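# Move pink garment from laundry bag into bin

## Task

Remove the pink garment from the open laundry bag and get all of it into the bin. When finished, the other garment must still lie wholly inside the bag, and the bag must rest on the table, either standing or tipped on its side. Release everything and pull the hands away at the end.

## Robot and tools

Robot: two arms, left_arm and right_arm, each ending in a five-finger hand (right_arm a right hand, left_arm its mirror-image left hand). Calibrated bases: left_arm at (-0.013, +0.318, +0.030) m, right_arm at (-0.013, -0.241, +0.032) m, both nearly unrotated. A camera stand sits behind the arms.

Frame: everything uses the scene frame. Origin at table-top height, halfway between the nominal bases; +x points out over the table, +z up, and left_arm is on the +y side (image left/right does not match these names). Each arm's hand point sits 0.05 m in front of the palm and 0.15 m from the wrist face along the fingers. Its +z runs along straight fingers, +y out of the palm, +x across the palm away from the thumb on the right hand (toward the thumb on the left hand). Straight fingertips reach 0.06-0.07 m past the point and lie 0.06 m behind it along -y. A wrist bracket on the little-finger side can strike things.

The 28-number row (all values in [-1, 1]): left_arm dx, dy, dz, rx, ry, rz; then the left hand's little, ring, middle, index, thumb_bend, thumb_turn, force_limit, speed; then the same 14 for right_arm. Both arms always appear in one list. The six pose numbers are offsets, not poses: they count from that arm's Hand target as it stood when the action or move began, along scene axes, with rotation (a rotation vector rx, ry, rz) about the Hand target position. Scale: 1.0 = 0.6 m or 180 degrees. Six zeros re-request the current Hand target. The hand motor numbers are absolute targets: +1 open/straight, -1 closed/curled; thumb_turn +1 beside the palm, -1 across in front of it. force_limit maps -1..+1 to about 0..10 N at the fingertip (0..15 N for the two thumb motors). speed rises linearly from near zero at -1 to full at +0.48 and stays full up to +1; full speed covers the whole travel in 0.49 s. Close at speed -0.94 or lower for a soft grip. To leave a hand unchanged, repeat the last eight numbers actually sent for it; if none yet, send its hand_measured six values plus hand_force_limit and hand_speed.

Tools:
- execute_actions(actions, cameras): actions is a list of actions; each action is a table of up to 15 rows of 28 numbers, one row per 1/30 s step, the last row repeated if fewer. Every row counts from the action's starting Hand target, so a repeated offset keeps moving further. Images come only with an empty actions list or when cameras names them.
- move(target, speed, blend, blocking, cameras): target is one 28-number row or up to 15 rows; all offsets in the list count from the same starting Hand targets, not from the previous row. Straight-line paths, all arms finishing together, at least 0.5 s and cut off after 10 s. speed in m/s, 0.002 to 4.3, default 0.25 (rotation limited to twice that in rad/s), one value or one per target. blend in metres rounds corners; 0 stops at each target. blocking=false returns after about 0.5 s while motion continues. Hand numbers in the first row go out at the start; later rows' hand numbers are applied on arrival. The result adds a move: line (done, off_target, moving, held, fault) and limits (paced = pose clipped, held = steps withheld). No obstacle avoidance; faster moves lag, stray and hit harder.
- wait(seconds 0 to 10, cameras): lets time pass with the last commands held; a running move continues.
- stop(cameras): brakes a running move.
- zoom_image(camera, region [x0, y0, x1, y1] in pixels, at most 504 x 504): enlarges part of that camera's latest image.
- show_instructions(): shows the reference pages.
- finished_scene(scene): ends the current scene, given its number; irreversible.

Cameras: cam_head_left and cam_head_right (896x504, on one bar), cam_high (896x504, across the table facing back), cam_left_wrist and cam_right_wrist (672x504 fisheye). Calibration is approximate to millimetres and a degree or two.

Results: per arm end_effector_position (m) and end_effector_quat_wxyz in the scene frame; Hand target (the last commanded pose after clipping, which the next offsets start from); joint positions, velocities (may be summarised as within noise) and torques (include the arm's own weight, noisy). Per hand, six-value lists in motor order: hand_measured (position on the target scale), hand_stopped_by (moving, target, force, stalled, fault) and hand_load_n (fingertip load; positive pushes the finger open; drops near 0 when a grip is lost), plus hand_force_limit and hand_speed. The scene number ends each result.

Behaviour: the hand often rests 1-3 cm (up to 5) below or short of its command; that alone is not contact. Send the shortfall as a further offset. Commanded orientation is clipped to within 40 degrees of the measured one per step. Avoid paths near an arm's own base, which can flip its shoulder. Grips suit objects about 0.035-0.065 m thick, handles down to 0.025 m. A motor starts only when its target changes by 0.002 or more; to squeeze harder raise force_limit and send a more-closed target; to loosen send a more-open one. A blocked arm keeps pushing until commanded back past its hand point. Long holding, stretching or pushing heats motors: a MOTOR HOT line appears at 85 °C and at 100 °C the arm drops for 30-60 s.

Avoid: anything leaving the table (fails the task), hard hits on fixed or heavy objects, contact or squeezing between the two hands, excessive finger loads, releasing moving items, and arm stops. Loose objects may get brief random nudges.

Each tool is called after "Emit:" as a command line: name --argument value for each argument, lists and objects as JSON in quotes; but a table of rows of numbers goes row by row, as --pt "numbers of a row", without its own name.

Reference images:

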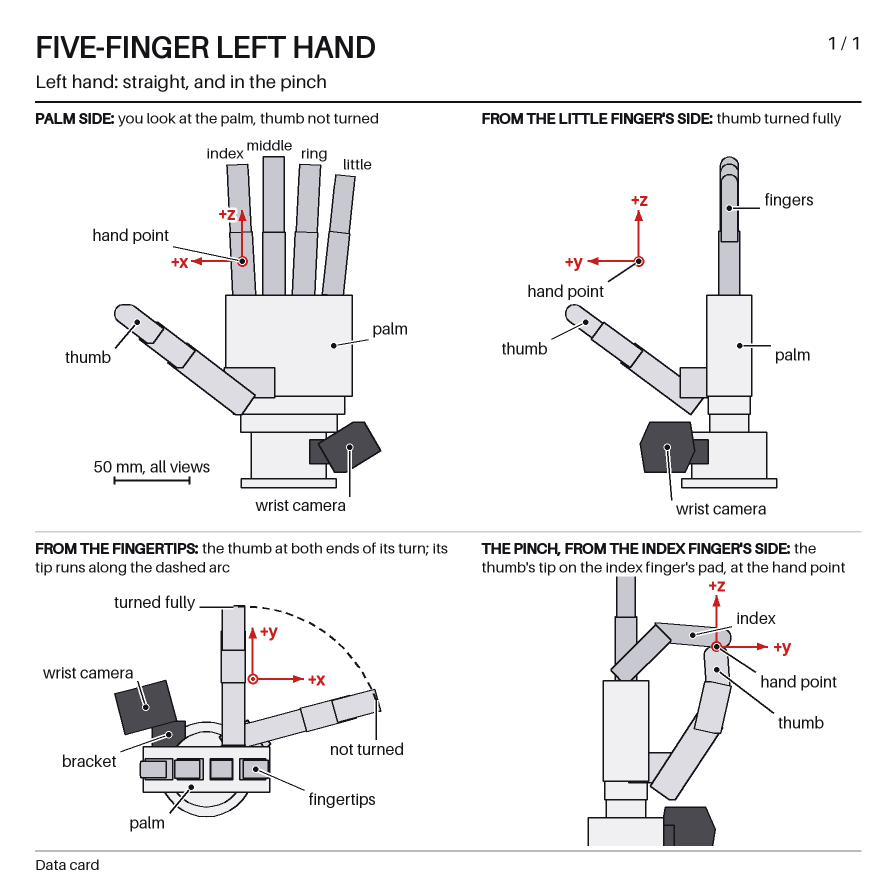

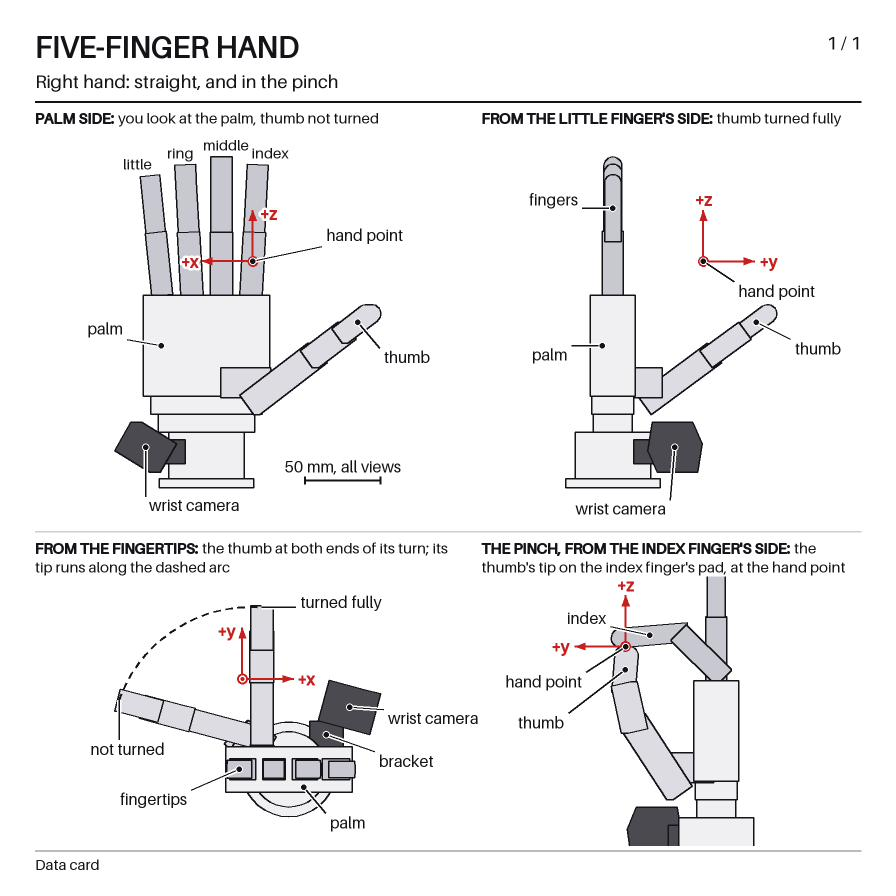

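## Session

Emit:
execute_actions --actions '[]'

Scene clock: 0.00 s.
left_arm: end_effector_position=(+0.2556, +0.5924, +0.2687) hand_measured=(+1.000, +1.000, +1.000, +1.000, +1.000, +1.000) hand_load_n=(+0.0, +0.0, +0.0, +0.0, +0.0, +0.0) hand_stopped_by=(target, target, target, target, target, target) hand_force_limit=0.00 hand_speed=-0.80 end_effector_quat_wxyz=(+0.660, -0.225, +0.621, +0.358) | right_arm: end_effector_position=(+0.5994, -0.0232, +0.3137) hand_measured=(+1.000, +1.000, +1.000, +1.000, +1.000, +1.000) hand_load_n=(+0.0, +0.0, +0.0, +0.0, +0.0, +0.0) hand_stopped_by=(target, target, target, target, target, target) hand_force_limit=0.00 hand_speed=-0.80 end_effector_quat_wxyz=(+0.194, -0.102, +0.830, +0.512)
Joint positions: left_arm=[0.369 0.89 0.203 0.827 -0.411 1.776] | right_arm=[0.039 1.775 1.435 -0.677 -1.081 1.698]
Joint velocities: within noise
Joint torques (N m): no reading
Heat: left arm: hottest shoulder 36 °C; right arm: hottest shoulder 35 °C.
Hand target: left_arm +0.2603, +0.5945, +0.2825; +0.670, -0.226, +0.610, +0.359 | right_arm +0.6048, -0.0230, +0.3215; +0.203, -0.107, +0.828, +0.511

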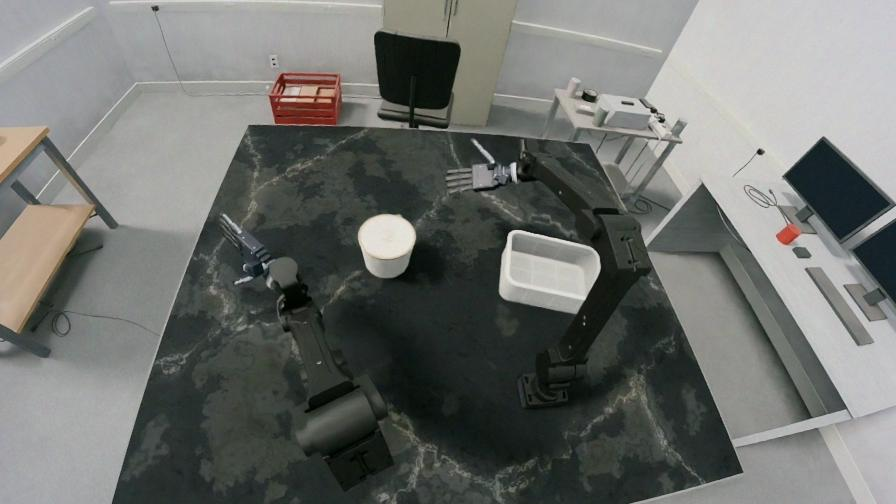

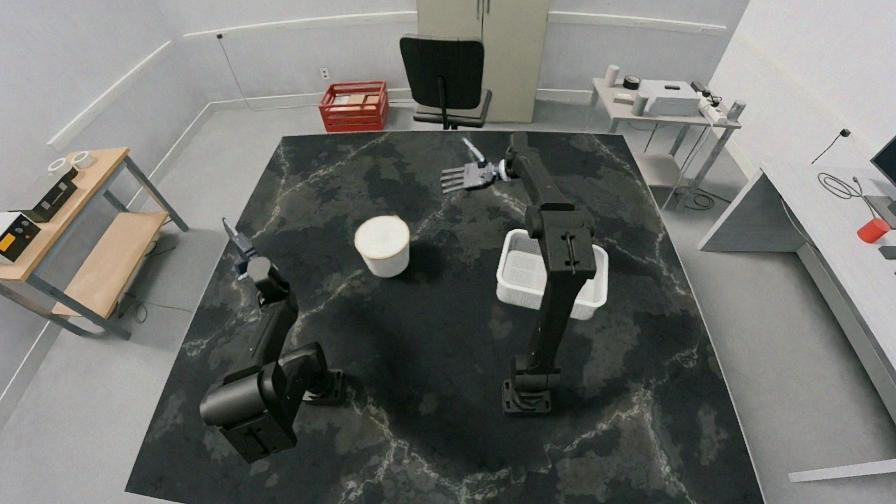

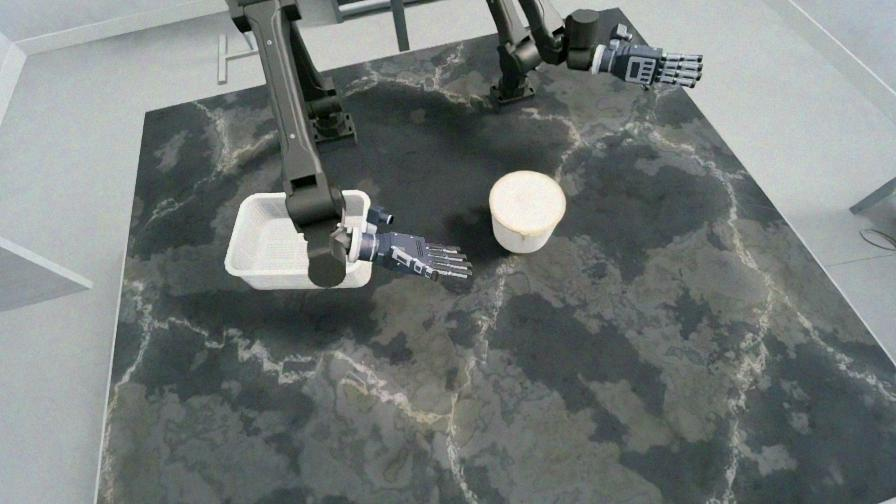

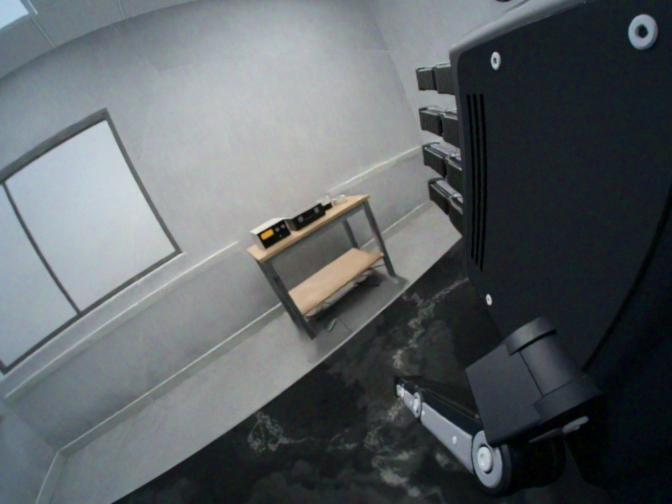

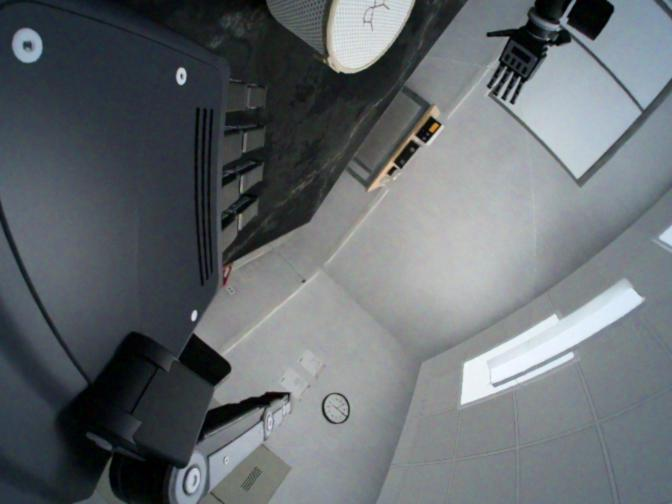

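Emit:
zoom_image --camera "cam_high" --region '[450, 140, 610, 270]'

Emit:
zoom_image --camera "cam_head_left" --region '[330, 190, 450, 290]'

Emit:
zoom_image --camera "cam_right_wrist" --region '[240, 0, 440, 120]'

Emit:
zoom_image --camera "cam_head_right" --region '[330, 190, 450, 290]'

Scaled by 3.150 from the camera's 896x504 image, which has a finer 1280x720 frame.

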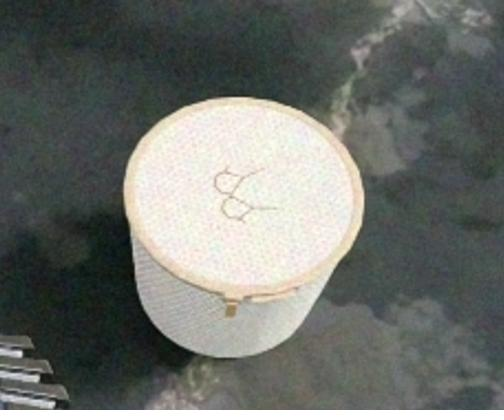

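Scaled by 4.200 from the camera's 896x504 image, which has a finer 1280x720 frame.

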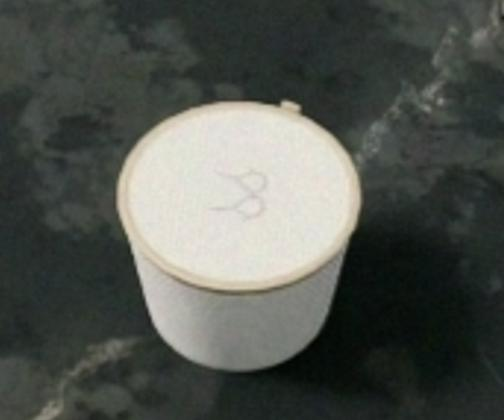

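Scaled by 2.520 from the camera's 672x504 image, which has a finer 960x720 frame.

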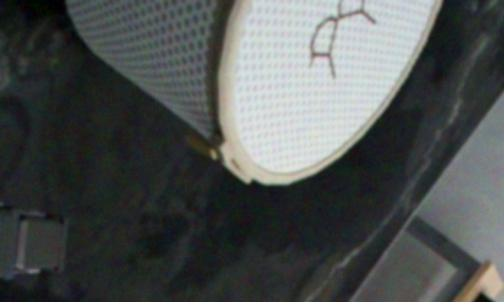

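Scaled by 4.200 from the camera's 896x504 image, which has a finer 1280x720 frame.

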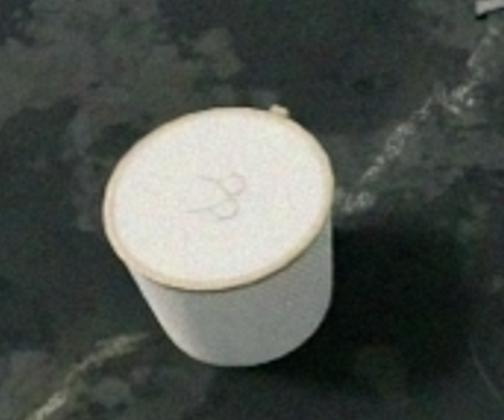

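Emit:
move --target '[0,0,0,0,0,0,1,1,1,1,1,1,0,-0.8,-0.098,0.265,0.0975,-0.3064,-0.3153,0.5788,1,1,1,1,1,1,0,-0.8]' --cameras '["all"]'

Scene clock: 11.57 s.
left_arm: end_effector_position=(+0.2556, +0.5924, +0.2687) hand_measured=(+1.000, +1.000, +1.000, +1.000, +1.000, +1.000) hand_load_n=(+0.0, +0.0, +0.0, +0.0, +0.0, +0.0) hand_stopped_by=(target, target, target, target, target, target) hand_force_limit=0.00 hand_speed=-0.80 end_effector_quat_wxyz=(+0.660, -0.225, +0.621, +0.358) | right_arm: end_effector_position=(+0.5430, +0.1274, +0.3814) hand_measured=(+1.000, +1.000, +1.000, +1.000, +1.000, +1.000) hand_load_n=(+0.0, +0.0, +0.0, +0.0, +0.0, +0.0) hand_stopped_by=(target, target, target, target, target, target) hand_force_limit=0.00 hand_speed=-0.80 end_effector_quat_wxyz=(-0.196, +0.889, -0.396, +0.120)
Joint positions: left_arm=[0.369 0.89 0.203 0.827 -0.411 1.776] | right_arm=[0.555 2.132 2.692 -1.668 -0.024 -0.178]
Joint torques (N m): left_arm=[-1.2 -1.79 10.95 2 0.05 0.05] | right_arm=[0.73 -19.49 11.54 0.64 0 0.01]
Heat: left arm: hottest shoulder 36 °C; right arm: hottest shoulder 36 °C.
Hand target: left_arm +0.2603, +0.5945, +0.2825; +0.670, -0.226, +0.610, +0.359 | right_arm +0.5460, +0.1361, +0.3799; +0.000, +0.924, -0.383, +0.000
Off the commanded pose: left_arm 0.015 m, 2 deg | right_arm 0.009 m, 27 deg.
joint sent to its limit (right arm) — joint 4 (wrist pitch), lower limit. The joint targets are off in orientation, not in position.
move: off_target (left_arm, right_arm)
camera_calibration:
cam_right_wrist: T_world_to_cam=[[-0.516353, -0.756677, -0.401024, 0.527284], [-0.855123, 0.430253, 0.289216, 0.305522], [-0.0463012, 0.492263, -0.869214, 0.404957], [0, 0, 0, 1]] pos_world=[0.552273, 0.0681863, 0.475086]

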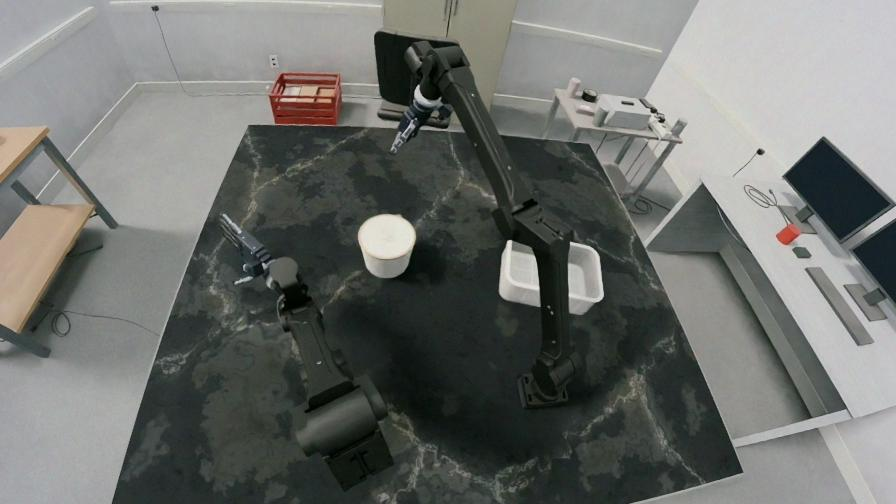

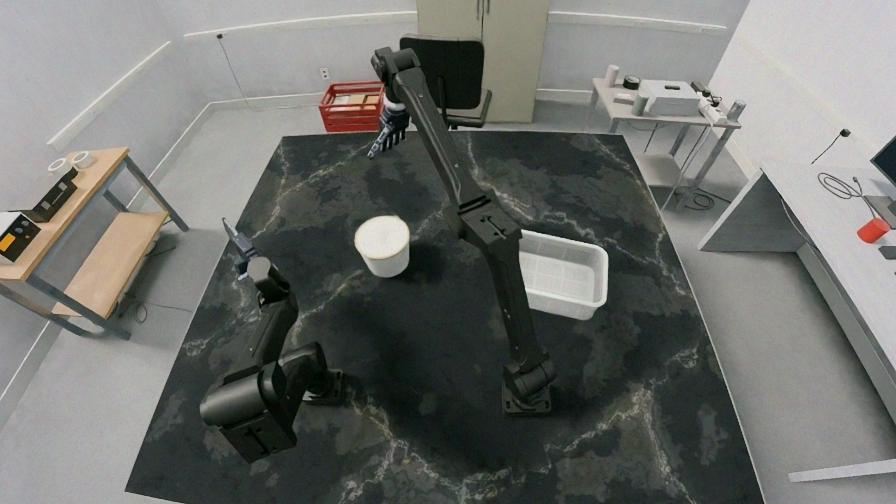

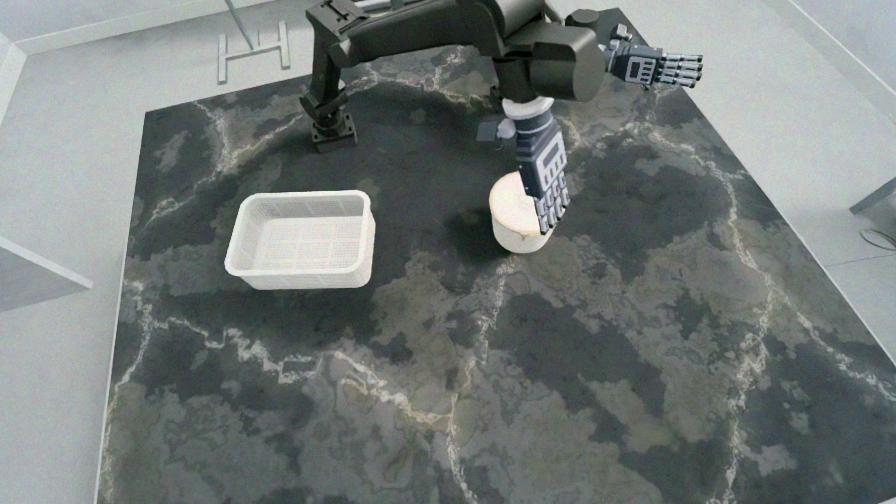

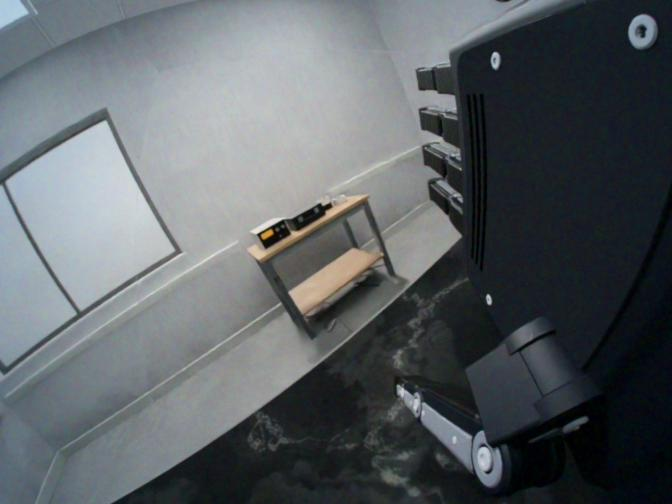

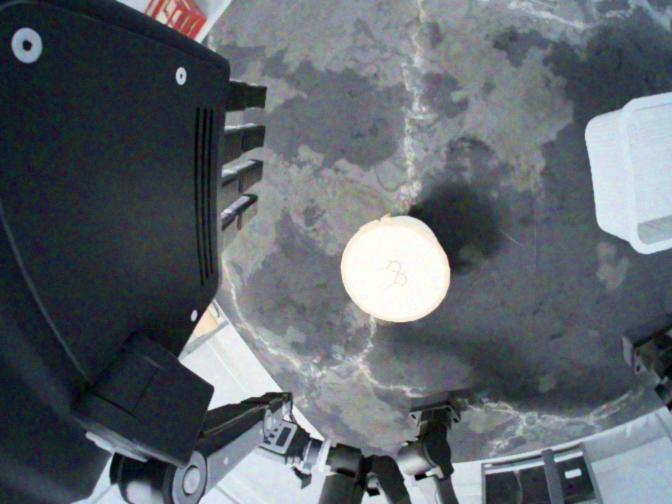

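Emit:
zoom_image --camera "cam_right_wrist" --region '[320, 190, 480, 340]'

Scaled by 3.150 from the camera's 672x504 image, which has a finer 960x720 frame.

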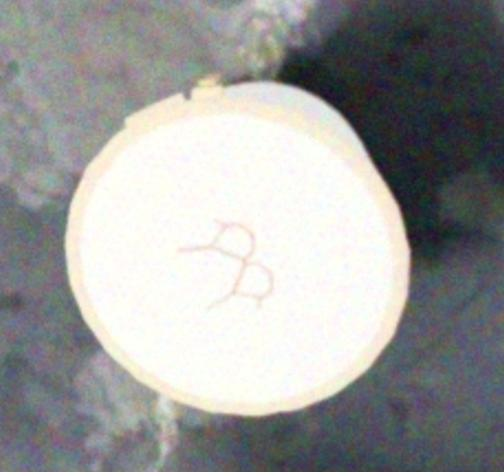

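Emit:
move --target '[0.066,-0.601,-0.12,-0.5269,-0.1958,-0.2405,1,1,1,1,1,1,0,-0.8,0,0,0,0,0,0,1,1,1,1,1,1,0,-0.8]' --cameras '["all"]'

Scene clock: 18.37 s.
left_arm: end_effector_position=(+0.2982, +0.2400, +0.2052) hand_measured=(+1.000, +1.000, +1.000, +1.000, +1.000, +1.000) hand_load_n=(+0.0, +0.0, +0.0, +0.0, +0.0, -0.5) hand_stopped_by=(target, target, target, target, target, target) hand_force_limit=0.00 hand_speed=-0.80 end_effector_quat_wxyz=(+0.504, -0.501, +0.507, -0.487) | right_arm: end_effector_position=(+0.5429, +0.1274, +0.3814) hand_measured=(+1.000, +1.000, +1.000, +1.000, +1.000, +1.000) hand_load_n=(+0.0, +0.0, +0.0, +0.0, +0.0, +0.0) hand_stopped_by=(target, target, target, target, target, target) hand_force_limit=0.00 hand_speed=-0.80 end_effector_quat_wxyz=(-0.195, +0.890, -0.395, +0.121)
Joint positions: left_arm=[-0.469 0.279 0.123 0.139 -0.418 0.016] | right_arm=[0.556 2.132 2.692 -1.668 -0.022 -0.18]
Joint torques (N m): left_arm=[-2.32 3.49 11.36 3.14 -0.09 -0.11] | right_arm=[0.67 -19.43 11.55 0.64 0.01 0.01]
Heat: left arm: hottest shoulder 36 °C; right arm: hottest shoulder 37 °C.
Hand target: left_arm +0.2999, +0.2339, +0.2105; +0.500, -0.500, +0.500, -0.500 | right_arm +0.5460, +0.1361, +0.3799; +0.000, +0.924, -0.383, +0.000
Off the commanded pose: left_arm 0.008 m, 2 deg | right_arm 0.009 m, 27 deg.
joint sent to its limit (right arm) — joint 4 (wrist pitch), lower limit. The joint targets are off in orientation, not in position.
move: off_target (right_arm)
camera_calibration:
cam_left_wrist: T_world_to_cam=[[0.0799826, -0.279157, 0.956909, -0.145323], [-0.5123, -0.835008, -0.200775, 0.39432], [0.855074, -0.474166, -0.209799, 0.0146056], [0, 0, 0, 1]] pos_world=[0.201144, 0.295617, 0.221294]
cam_right_wrist: T_world_to_cam=[[-0.514539, -0.758362, -0.40017, 0.526089], [-0.856238, 0.429445, 0.287111, 0.307026], [-0.0458827, 0.490371, -0.870305, 0.405272], [0, 0, 0, 1]] pos_world=[0.552176, 0.0683809, 0.475085]

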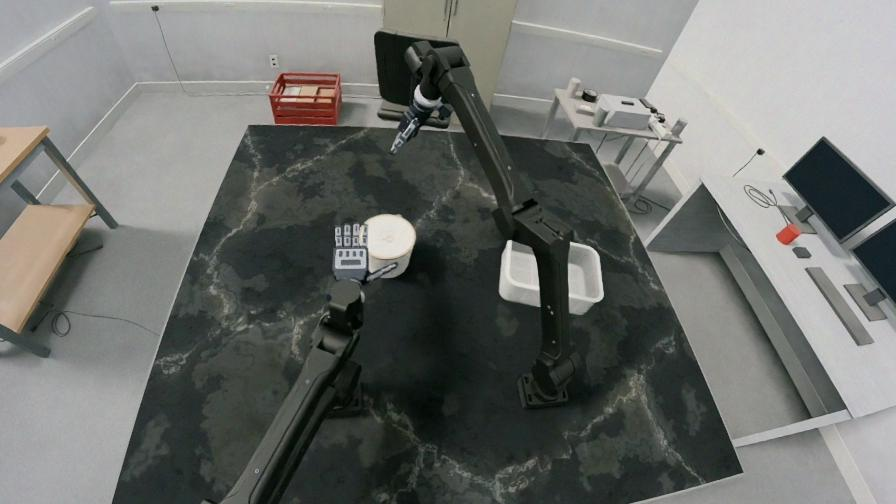

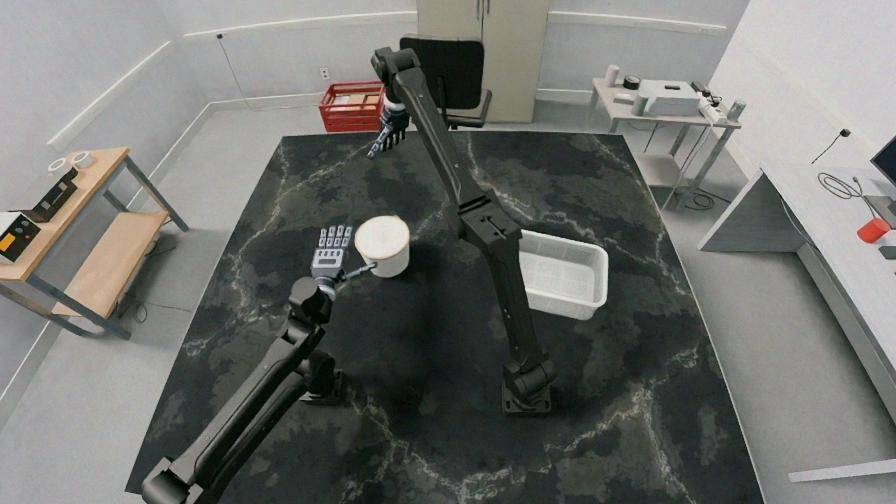

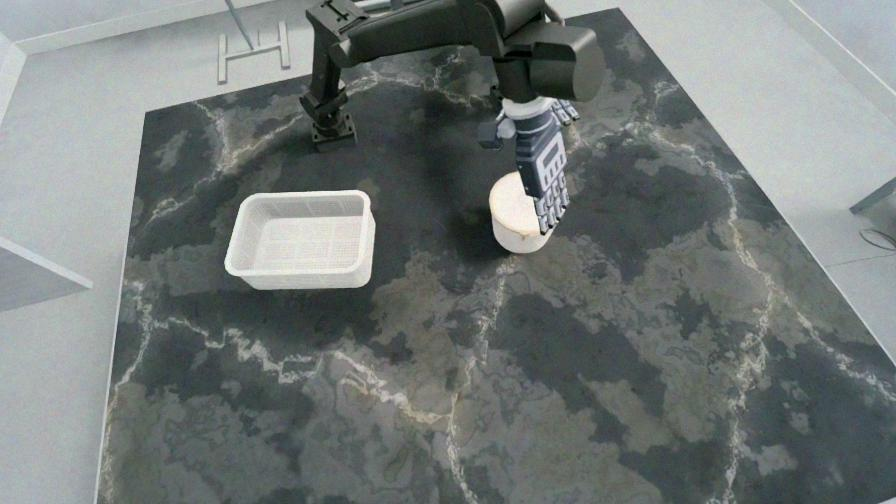

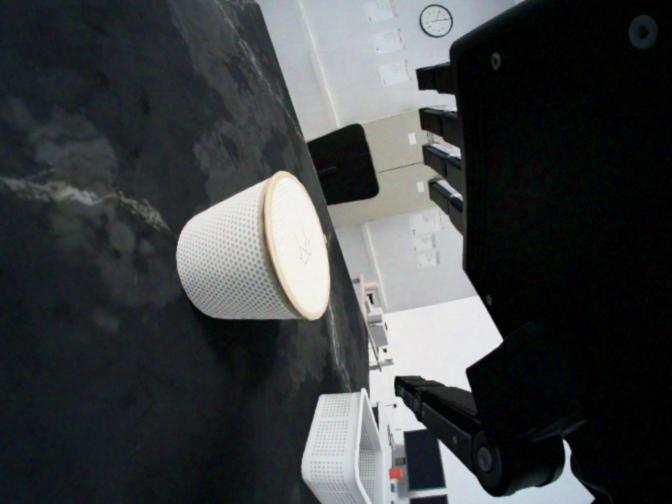

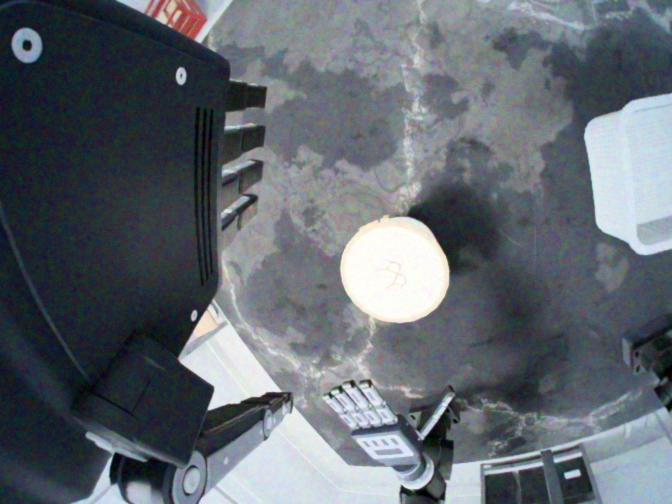

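Emit:
zoom_image --camera "cam_left_wrist" --region '[160, 150, 360, 340]'

Scaled by 2.520 from the camera's 672x504 image, which has a finer 960x720 frame.

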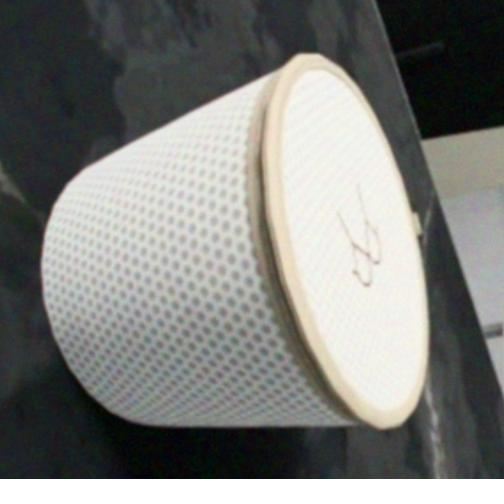

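Emit:
move --target '[-0.133,-0.127,-0.1,0,0.1667,0,1,1,1,1,1,1,0,-0.8,0,0,0,0,0,0,1,1,1,1,1,1,0,-0.8]' --cameras '["all"]'

Scene clock: 26.07 s.
left_arm: end_effector_position=(+0.2148, +0.1715, +0.1253) hand_measured=(+1.000, +1.000, +1.000, +1.000, +1.000, +1.000) hand_load_n=(+0.0, +0.0, +0.0, +0.0, +0.0, +0.0) hand_stopped_by=(target, target, target, target, target, target) hand_force_limit=0.00 hand_speed=-0.80 end_effector_quat_wxyz=(-0.359, +0.610, -0.622, +0.335) | right_arm: end_effector_position=(+0.5429, +0.1274, +0.3814) hand_measured=(+1.000, +1.000, +1.000, +1.000, +1.000, +1.000) hand_load_n=(+0.0, +0.0, +0.0, +0.0, +0.0, +0.0) hand_stopped_by=(target, target, target, target, target, target) hand_force_limit=0.00 hand_speed=-0.80 end_effector_quat_wxyz=(-0.195, +0.890, -0.395, +0.121)
Joint positions: left_arm=[-0.982 0.522 0.32 -0.6 -0.767 -0.578] | right_arm=[0.556 2.132 2.692 -1.668 -0.022 -0.18]
Joint torques (N m): left_arm=[-2.32 1.96 15.51 0.83 -0.54 -0.12] | right_arm=[0.67 -19.49 11.55 0.64 0.01 0.01]
Heat: left arm: hottest shoulder 36 °C; right arm: hottest shoulder 38 °C.
Hand target: left_arm +0.2201, +0.1577, +0.1505; -0.353, +0.612, -0.613, +0.353 | right_arm +0.5460, +0.1361, +0.3799; +0.000, +0.924, -0.383, +0.000
Off the commanded pose: left_arm 0.029 m, 2 deg | right_arm 0.009 m, 27 deg.
joint sent to its limit (right arm) — joint 4 (wrist pitch), lower limit. The joint targets are off in orientation, not in position.
move: off_target (left_arm, right_arm)
camera_calibration:
cam_left_wrist: T_world_to_cam=[[0.552711, -0.285661, 0.782885, -0.159815], [-0.539611, -0.838569, 0.074983, 0.250252], [0.635083, -0.463897, -0.617632, 0.133342], [0, 0, 0, 1]] pos_world=[0.138687, 0.226057, 0.188709]
cam_right_wrist: T_world_to_cam=[[-0.514539, -0.758362, -0.40017, 0.526089], [-0.856238, 0.429445, 0.287111, 0.307026], [-0.0458827, 0.490371, -0.870305, 0.405272], [0, 0, 0, 1]] pos_world=[0.552176, 0.0683809, 0.475085]

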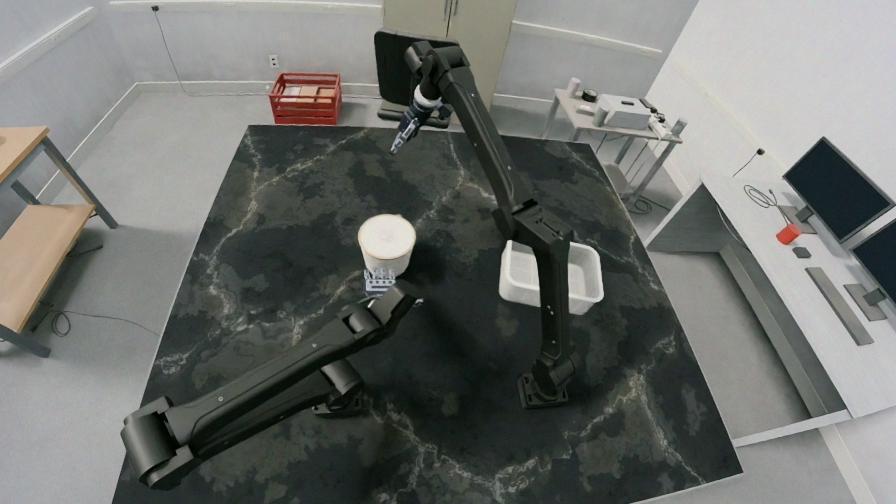

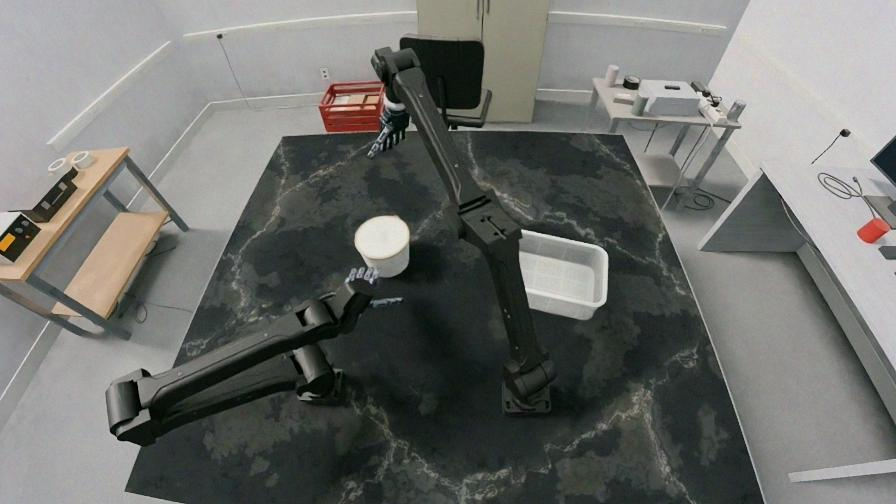

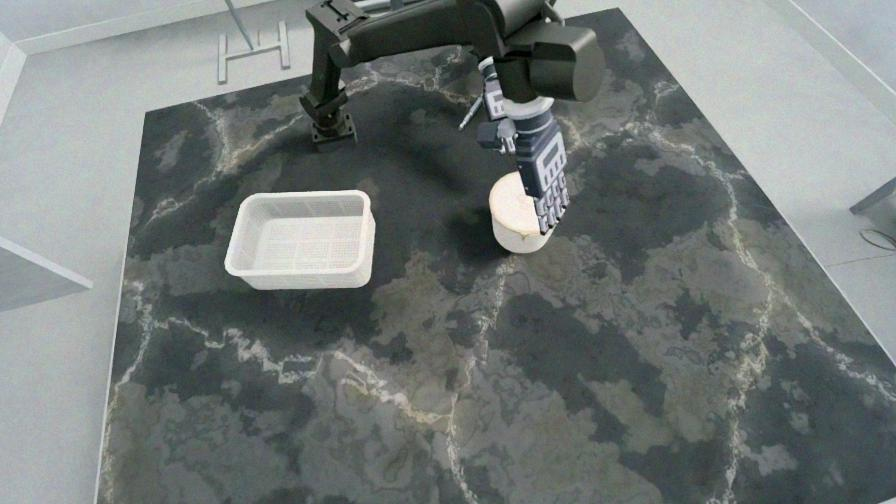

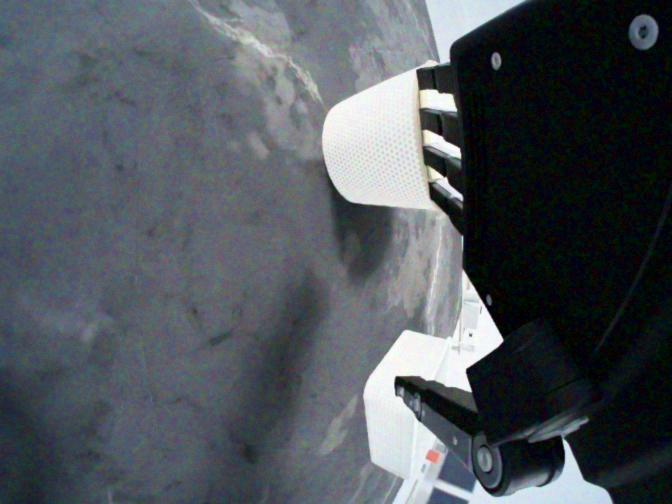

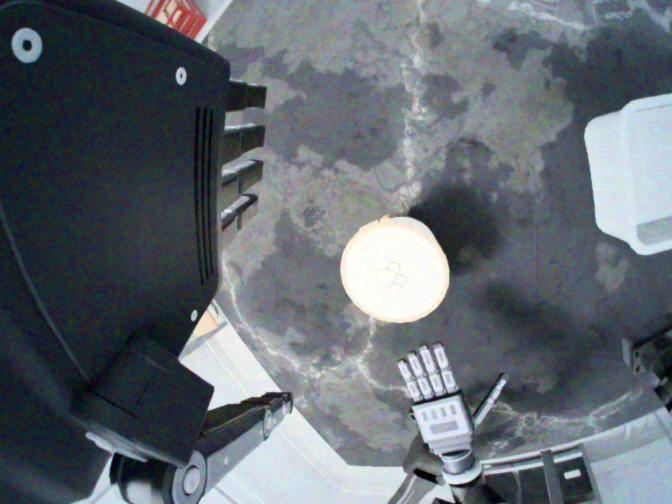

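Emit:
zoom_image --camera "cam_head_left" --region '[330, 200, 450, 310]'

Emit:
zoom_image --camera "cam_right_wrist" --region '[320, 190, 540, 410]'

Emit:
zoom_image --camera "cam_left_wrist" --region '[300, 40, 500, 240]'

Scaled by 4.200 from the camera's 896x504 image, which has a finer 1280x720 frame.

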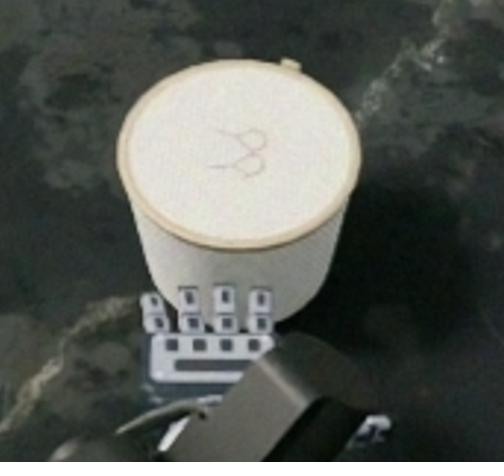

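Scaled by 2.291 from the camera's 672x504 image, which has a finer 960x720 frame.

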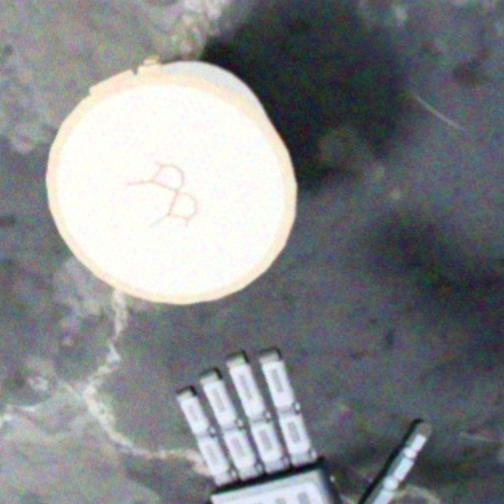

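Scaled by 2.520 from the camera's 672x504 image, which has a finer 960x720 frame.

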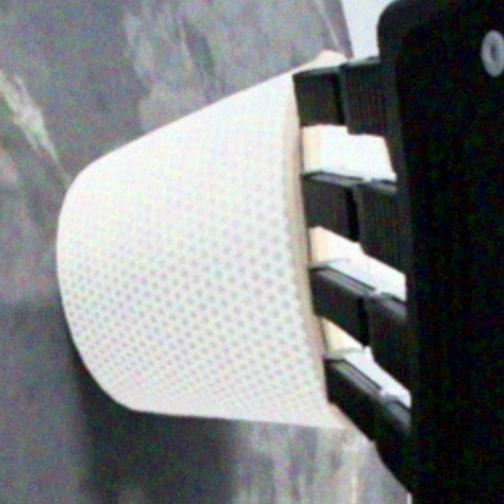

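Emit:
move --target '[0.02,-0.005,-0.06,0,0,0,1,1,1,1,1,1,0,-0.8,0,0,0,0,0,0,1,1,1,1,1,1,0,-0.8]' --cameras '["cam_left_wrist","cam_right_wrist","cam_head_left"]' --speed 0.1

Scene clock: 30.37 s.
left_arm: end_effector_position=(+0.2269, +0.1548, +0.1122) hand_measured=(+1.000, +1.000, +1.000, +1.000, +1.000, +1.000) hand_load_n=(+0.0, +0.0, +0.0, -0.5, +0.0, -0.5) hand_stopped_by=(target, target, target, target, target, target) hand_force_limit=0.00 hand_speed=-0.80 end_effector_quat_wxyz=(-0.350, +0.613, -0.615, +0.352) | right_arm: end_effector_position=(+0.5429, +0.1274, +0.3814) hand_measured=(+1.000, +1.000, +1.000, +1.000, +1.000, +1.000) hand_load_n=(+0.0, +0.0, +0.0, +0.0, +0.0, -0.5) hand_stopped_by=(target, target, target, target, target, target) hand_force_limit=0.00 hand_speed=-0.80 end_effector_quat_wxyz=(-0.195, +0.890, -0.395, +0.121)
Joint positions: left_arm=[-0.969 0.614 0.293 -0.44 -0.743 -0.573] | right_arm=[0.556 2.132 2.692 -1.668 -0.022 -0.18]
Joint torques (N m): left_arm=[0.91 0.91 10.54 2.48 -0.27 0.23] | right_arm=[0.67 -19.49 11.56 0.62 0.01 0.01]
Heat: left arm: hottest elbow 37 °C; right arm: hottest shoulder 38 °C.
Hand target: left_arm +0.2321, +0.1547, +0.1145; -0.353, +0.612, -0.612, +0.354 | right_arm +0.5460, +0.1361, +0.3799; +0.000, +0.924, -0.383, +0.000
Off the commanded pose: left_arm 0.006 m, 1 deg | right_arm 0.009 m, 27 deg.
joint sent to its limit (right arm) — joint 4 (wrist pitch), lower limit. The joint targets are off in orientation, not in position.
move: off_target (right_arm)
camera_calibration:
cam_left_wrist: T_world_to_cam=[[0.541943, -0.259269, 0.799423, -0.164545], [-0.545753, -0.831939, 0.100161, 0.241289], [0.639102, -0.490569, -0.59236, 0.110233], [0, 0, 0, 1]] pos_world=[0.150408, 0.212153, 0.172671]
cam_right_wrist: T_world_to_cam=[[-0.514539, -0.758362, -0.40017, 0.526089], [-0.856238, 0.429445, 0.287111, 0.307026], [-0.0458827, 0.490371, -0.870305, 0.405272], [0, 0, 0, 1]] pos_world=[0.552176, 0.0683809, 0.475085]
Images, in order (width x height): cam_head_left 896x504, cam_left_wrist 672x504, cam_right_wrist 672x504.

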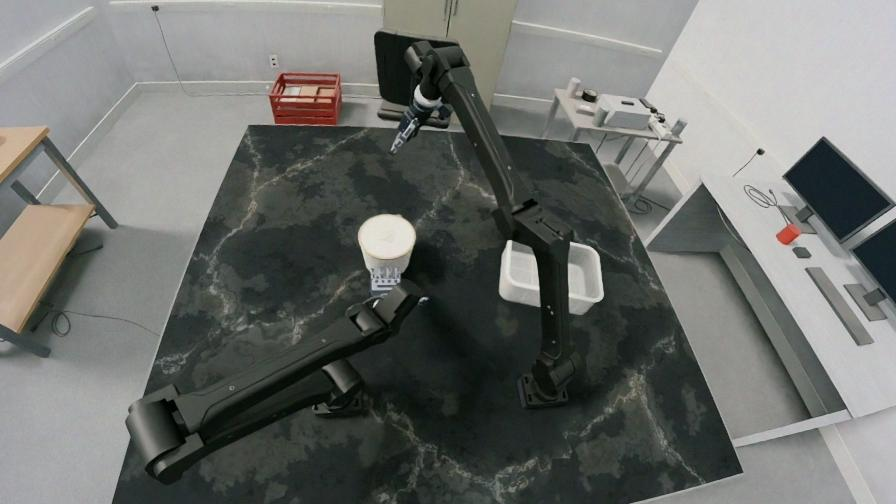

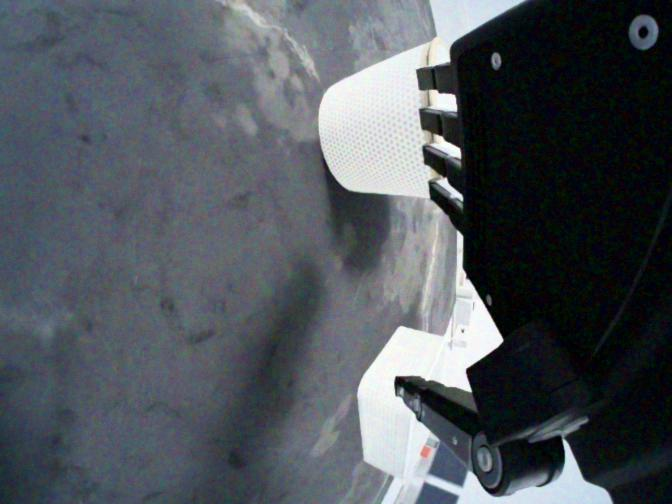

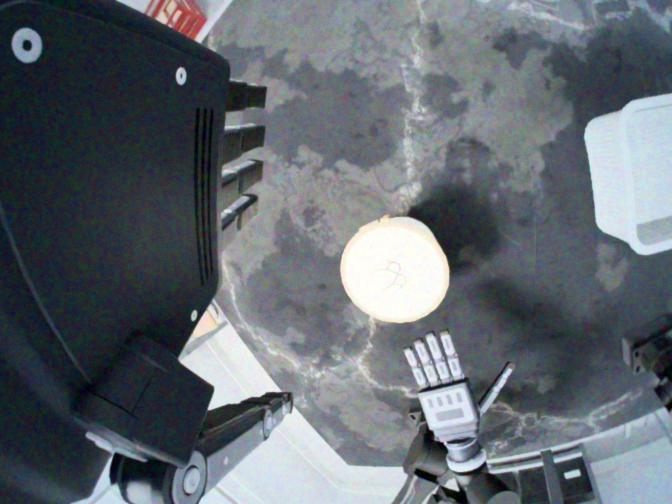

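Emit:
move --target '[0.01,0.02,-0.047,0,0,0,1,1,1,1,1,1,0,-0.8,0,0,0,0,0,0,1,1,1,1,1,1,0,-0.8]' --cameras '["cam_left_wrist"]' --speed 0.1

Emit:
zoom_image --camera "cam_left_wrist" --region '[300, 20, 500, 220]'

Scene clock: 32.83 s.
left_arm: end_effector_position=(+0.2332, +0.1660, +0.0847) hand_measured=(+1.000, +1.000, +1.000, +1.000, +1.000, +1.000) hand_load_n=(+0.0, +0.0, +0.0, +0.0, +0.0, -0.5) hand_stopped_by=(target, target, target, target, target, target) hand_force_limit=0.00 hand_speed=-0.80 end_effector_quat_wxyz=(-0.349, +0.613, -0.615, +0.352) | right_arm: end_effector_position=(+0.5429, +0.1274, +0.3814) hand_measured=(+1.000, +1.000, +1.000, +1.000, +1.000, +1.000) hand_load_n=(+0.0, +0.0, +0.0, +0.0, +0.0, +0.0) hand_stopped_by=(target, target, target, target, target, target) hand_force_limit=0.00 hand_speed=-0.80 end_effector_quat_wxyz=(-0.195, +0.890, -0.395, +0.121)
Joint positions: left_arm=[-0.895 0.642 0.216 -0.291 -0.688 -0.508] | right_arm=[0.556 2.132 2.692 -1.668 -0.022 -0.18]
Joint torques (N m): left_arm=[0.73 1.55 9.95 2.43 -0.28 0.24] | right_arm=[0.67 -19.43 11.55 0.64 0.01 0.01]
Heat: left arm: hottest elbow 37 °C; right arm: hottest elbow 39 °C.
Hand target: left_arm +0.2381, +0.1668, +0.0863; -0.353, +0.612, -0.613, +0.353 | right_arm +0.5460, +0.1361, +0.3799; +0.000, +0.924, -0.383, +0.000
Off the commanded pose: left_arm 0.005 m, 1 deg | right_arm 0.009 m, 27 deg.
joint sent to its limit (right arm) — joint 4 (wrist pitch), lower limit. The joint targets are off in orientation, not in position.
move: off_target (right_arm)
camera_calibration:
cam_left_wrist: T_world_to_cam=[[0.542209, -0.25776, 0.79973, -0.143445], [-0.545484, -0.831929, 0.101694, 0.256678], [0.639106, -0.49138, -0.591684, 0.0954184], [0, 0, 0, 1]] pos_world=[0.156808, 0.22345, 0.145072]
Images, in order (width x height): cam_left_wrist 672x504.

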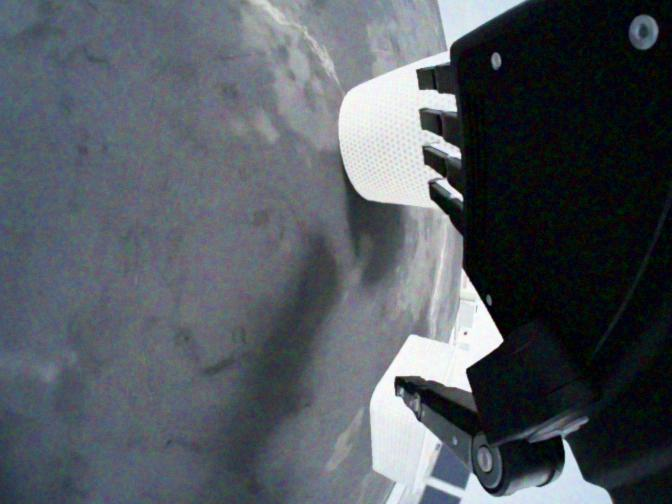

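Scaled by 2.520 from the camera's 672x504 image, which has a finer 960x720 frame.

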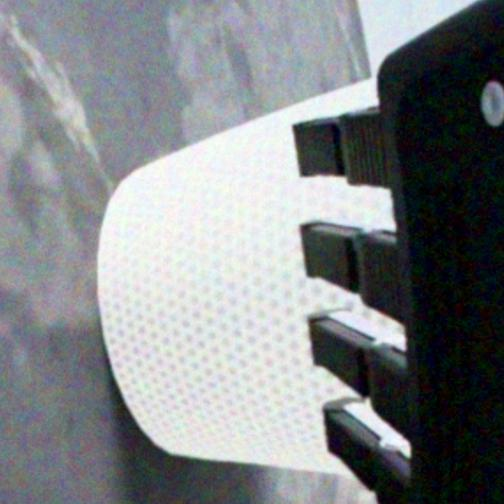

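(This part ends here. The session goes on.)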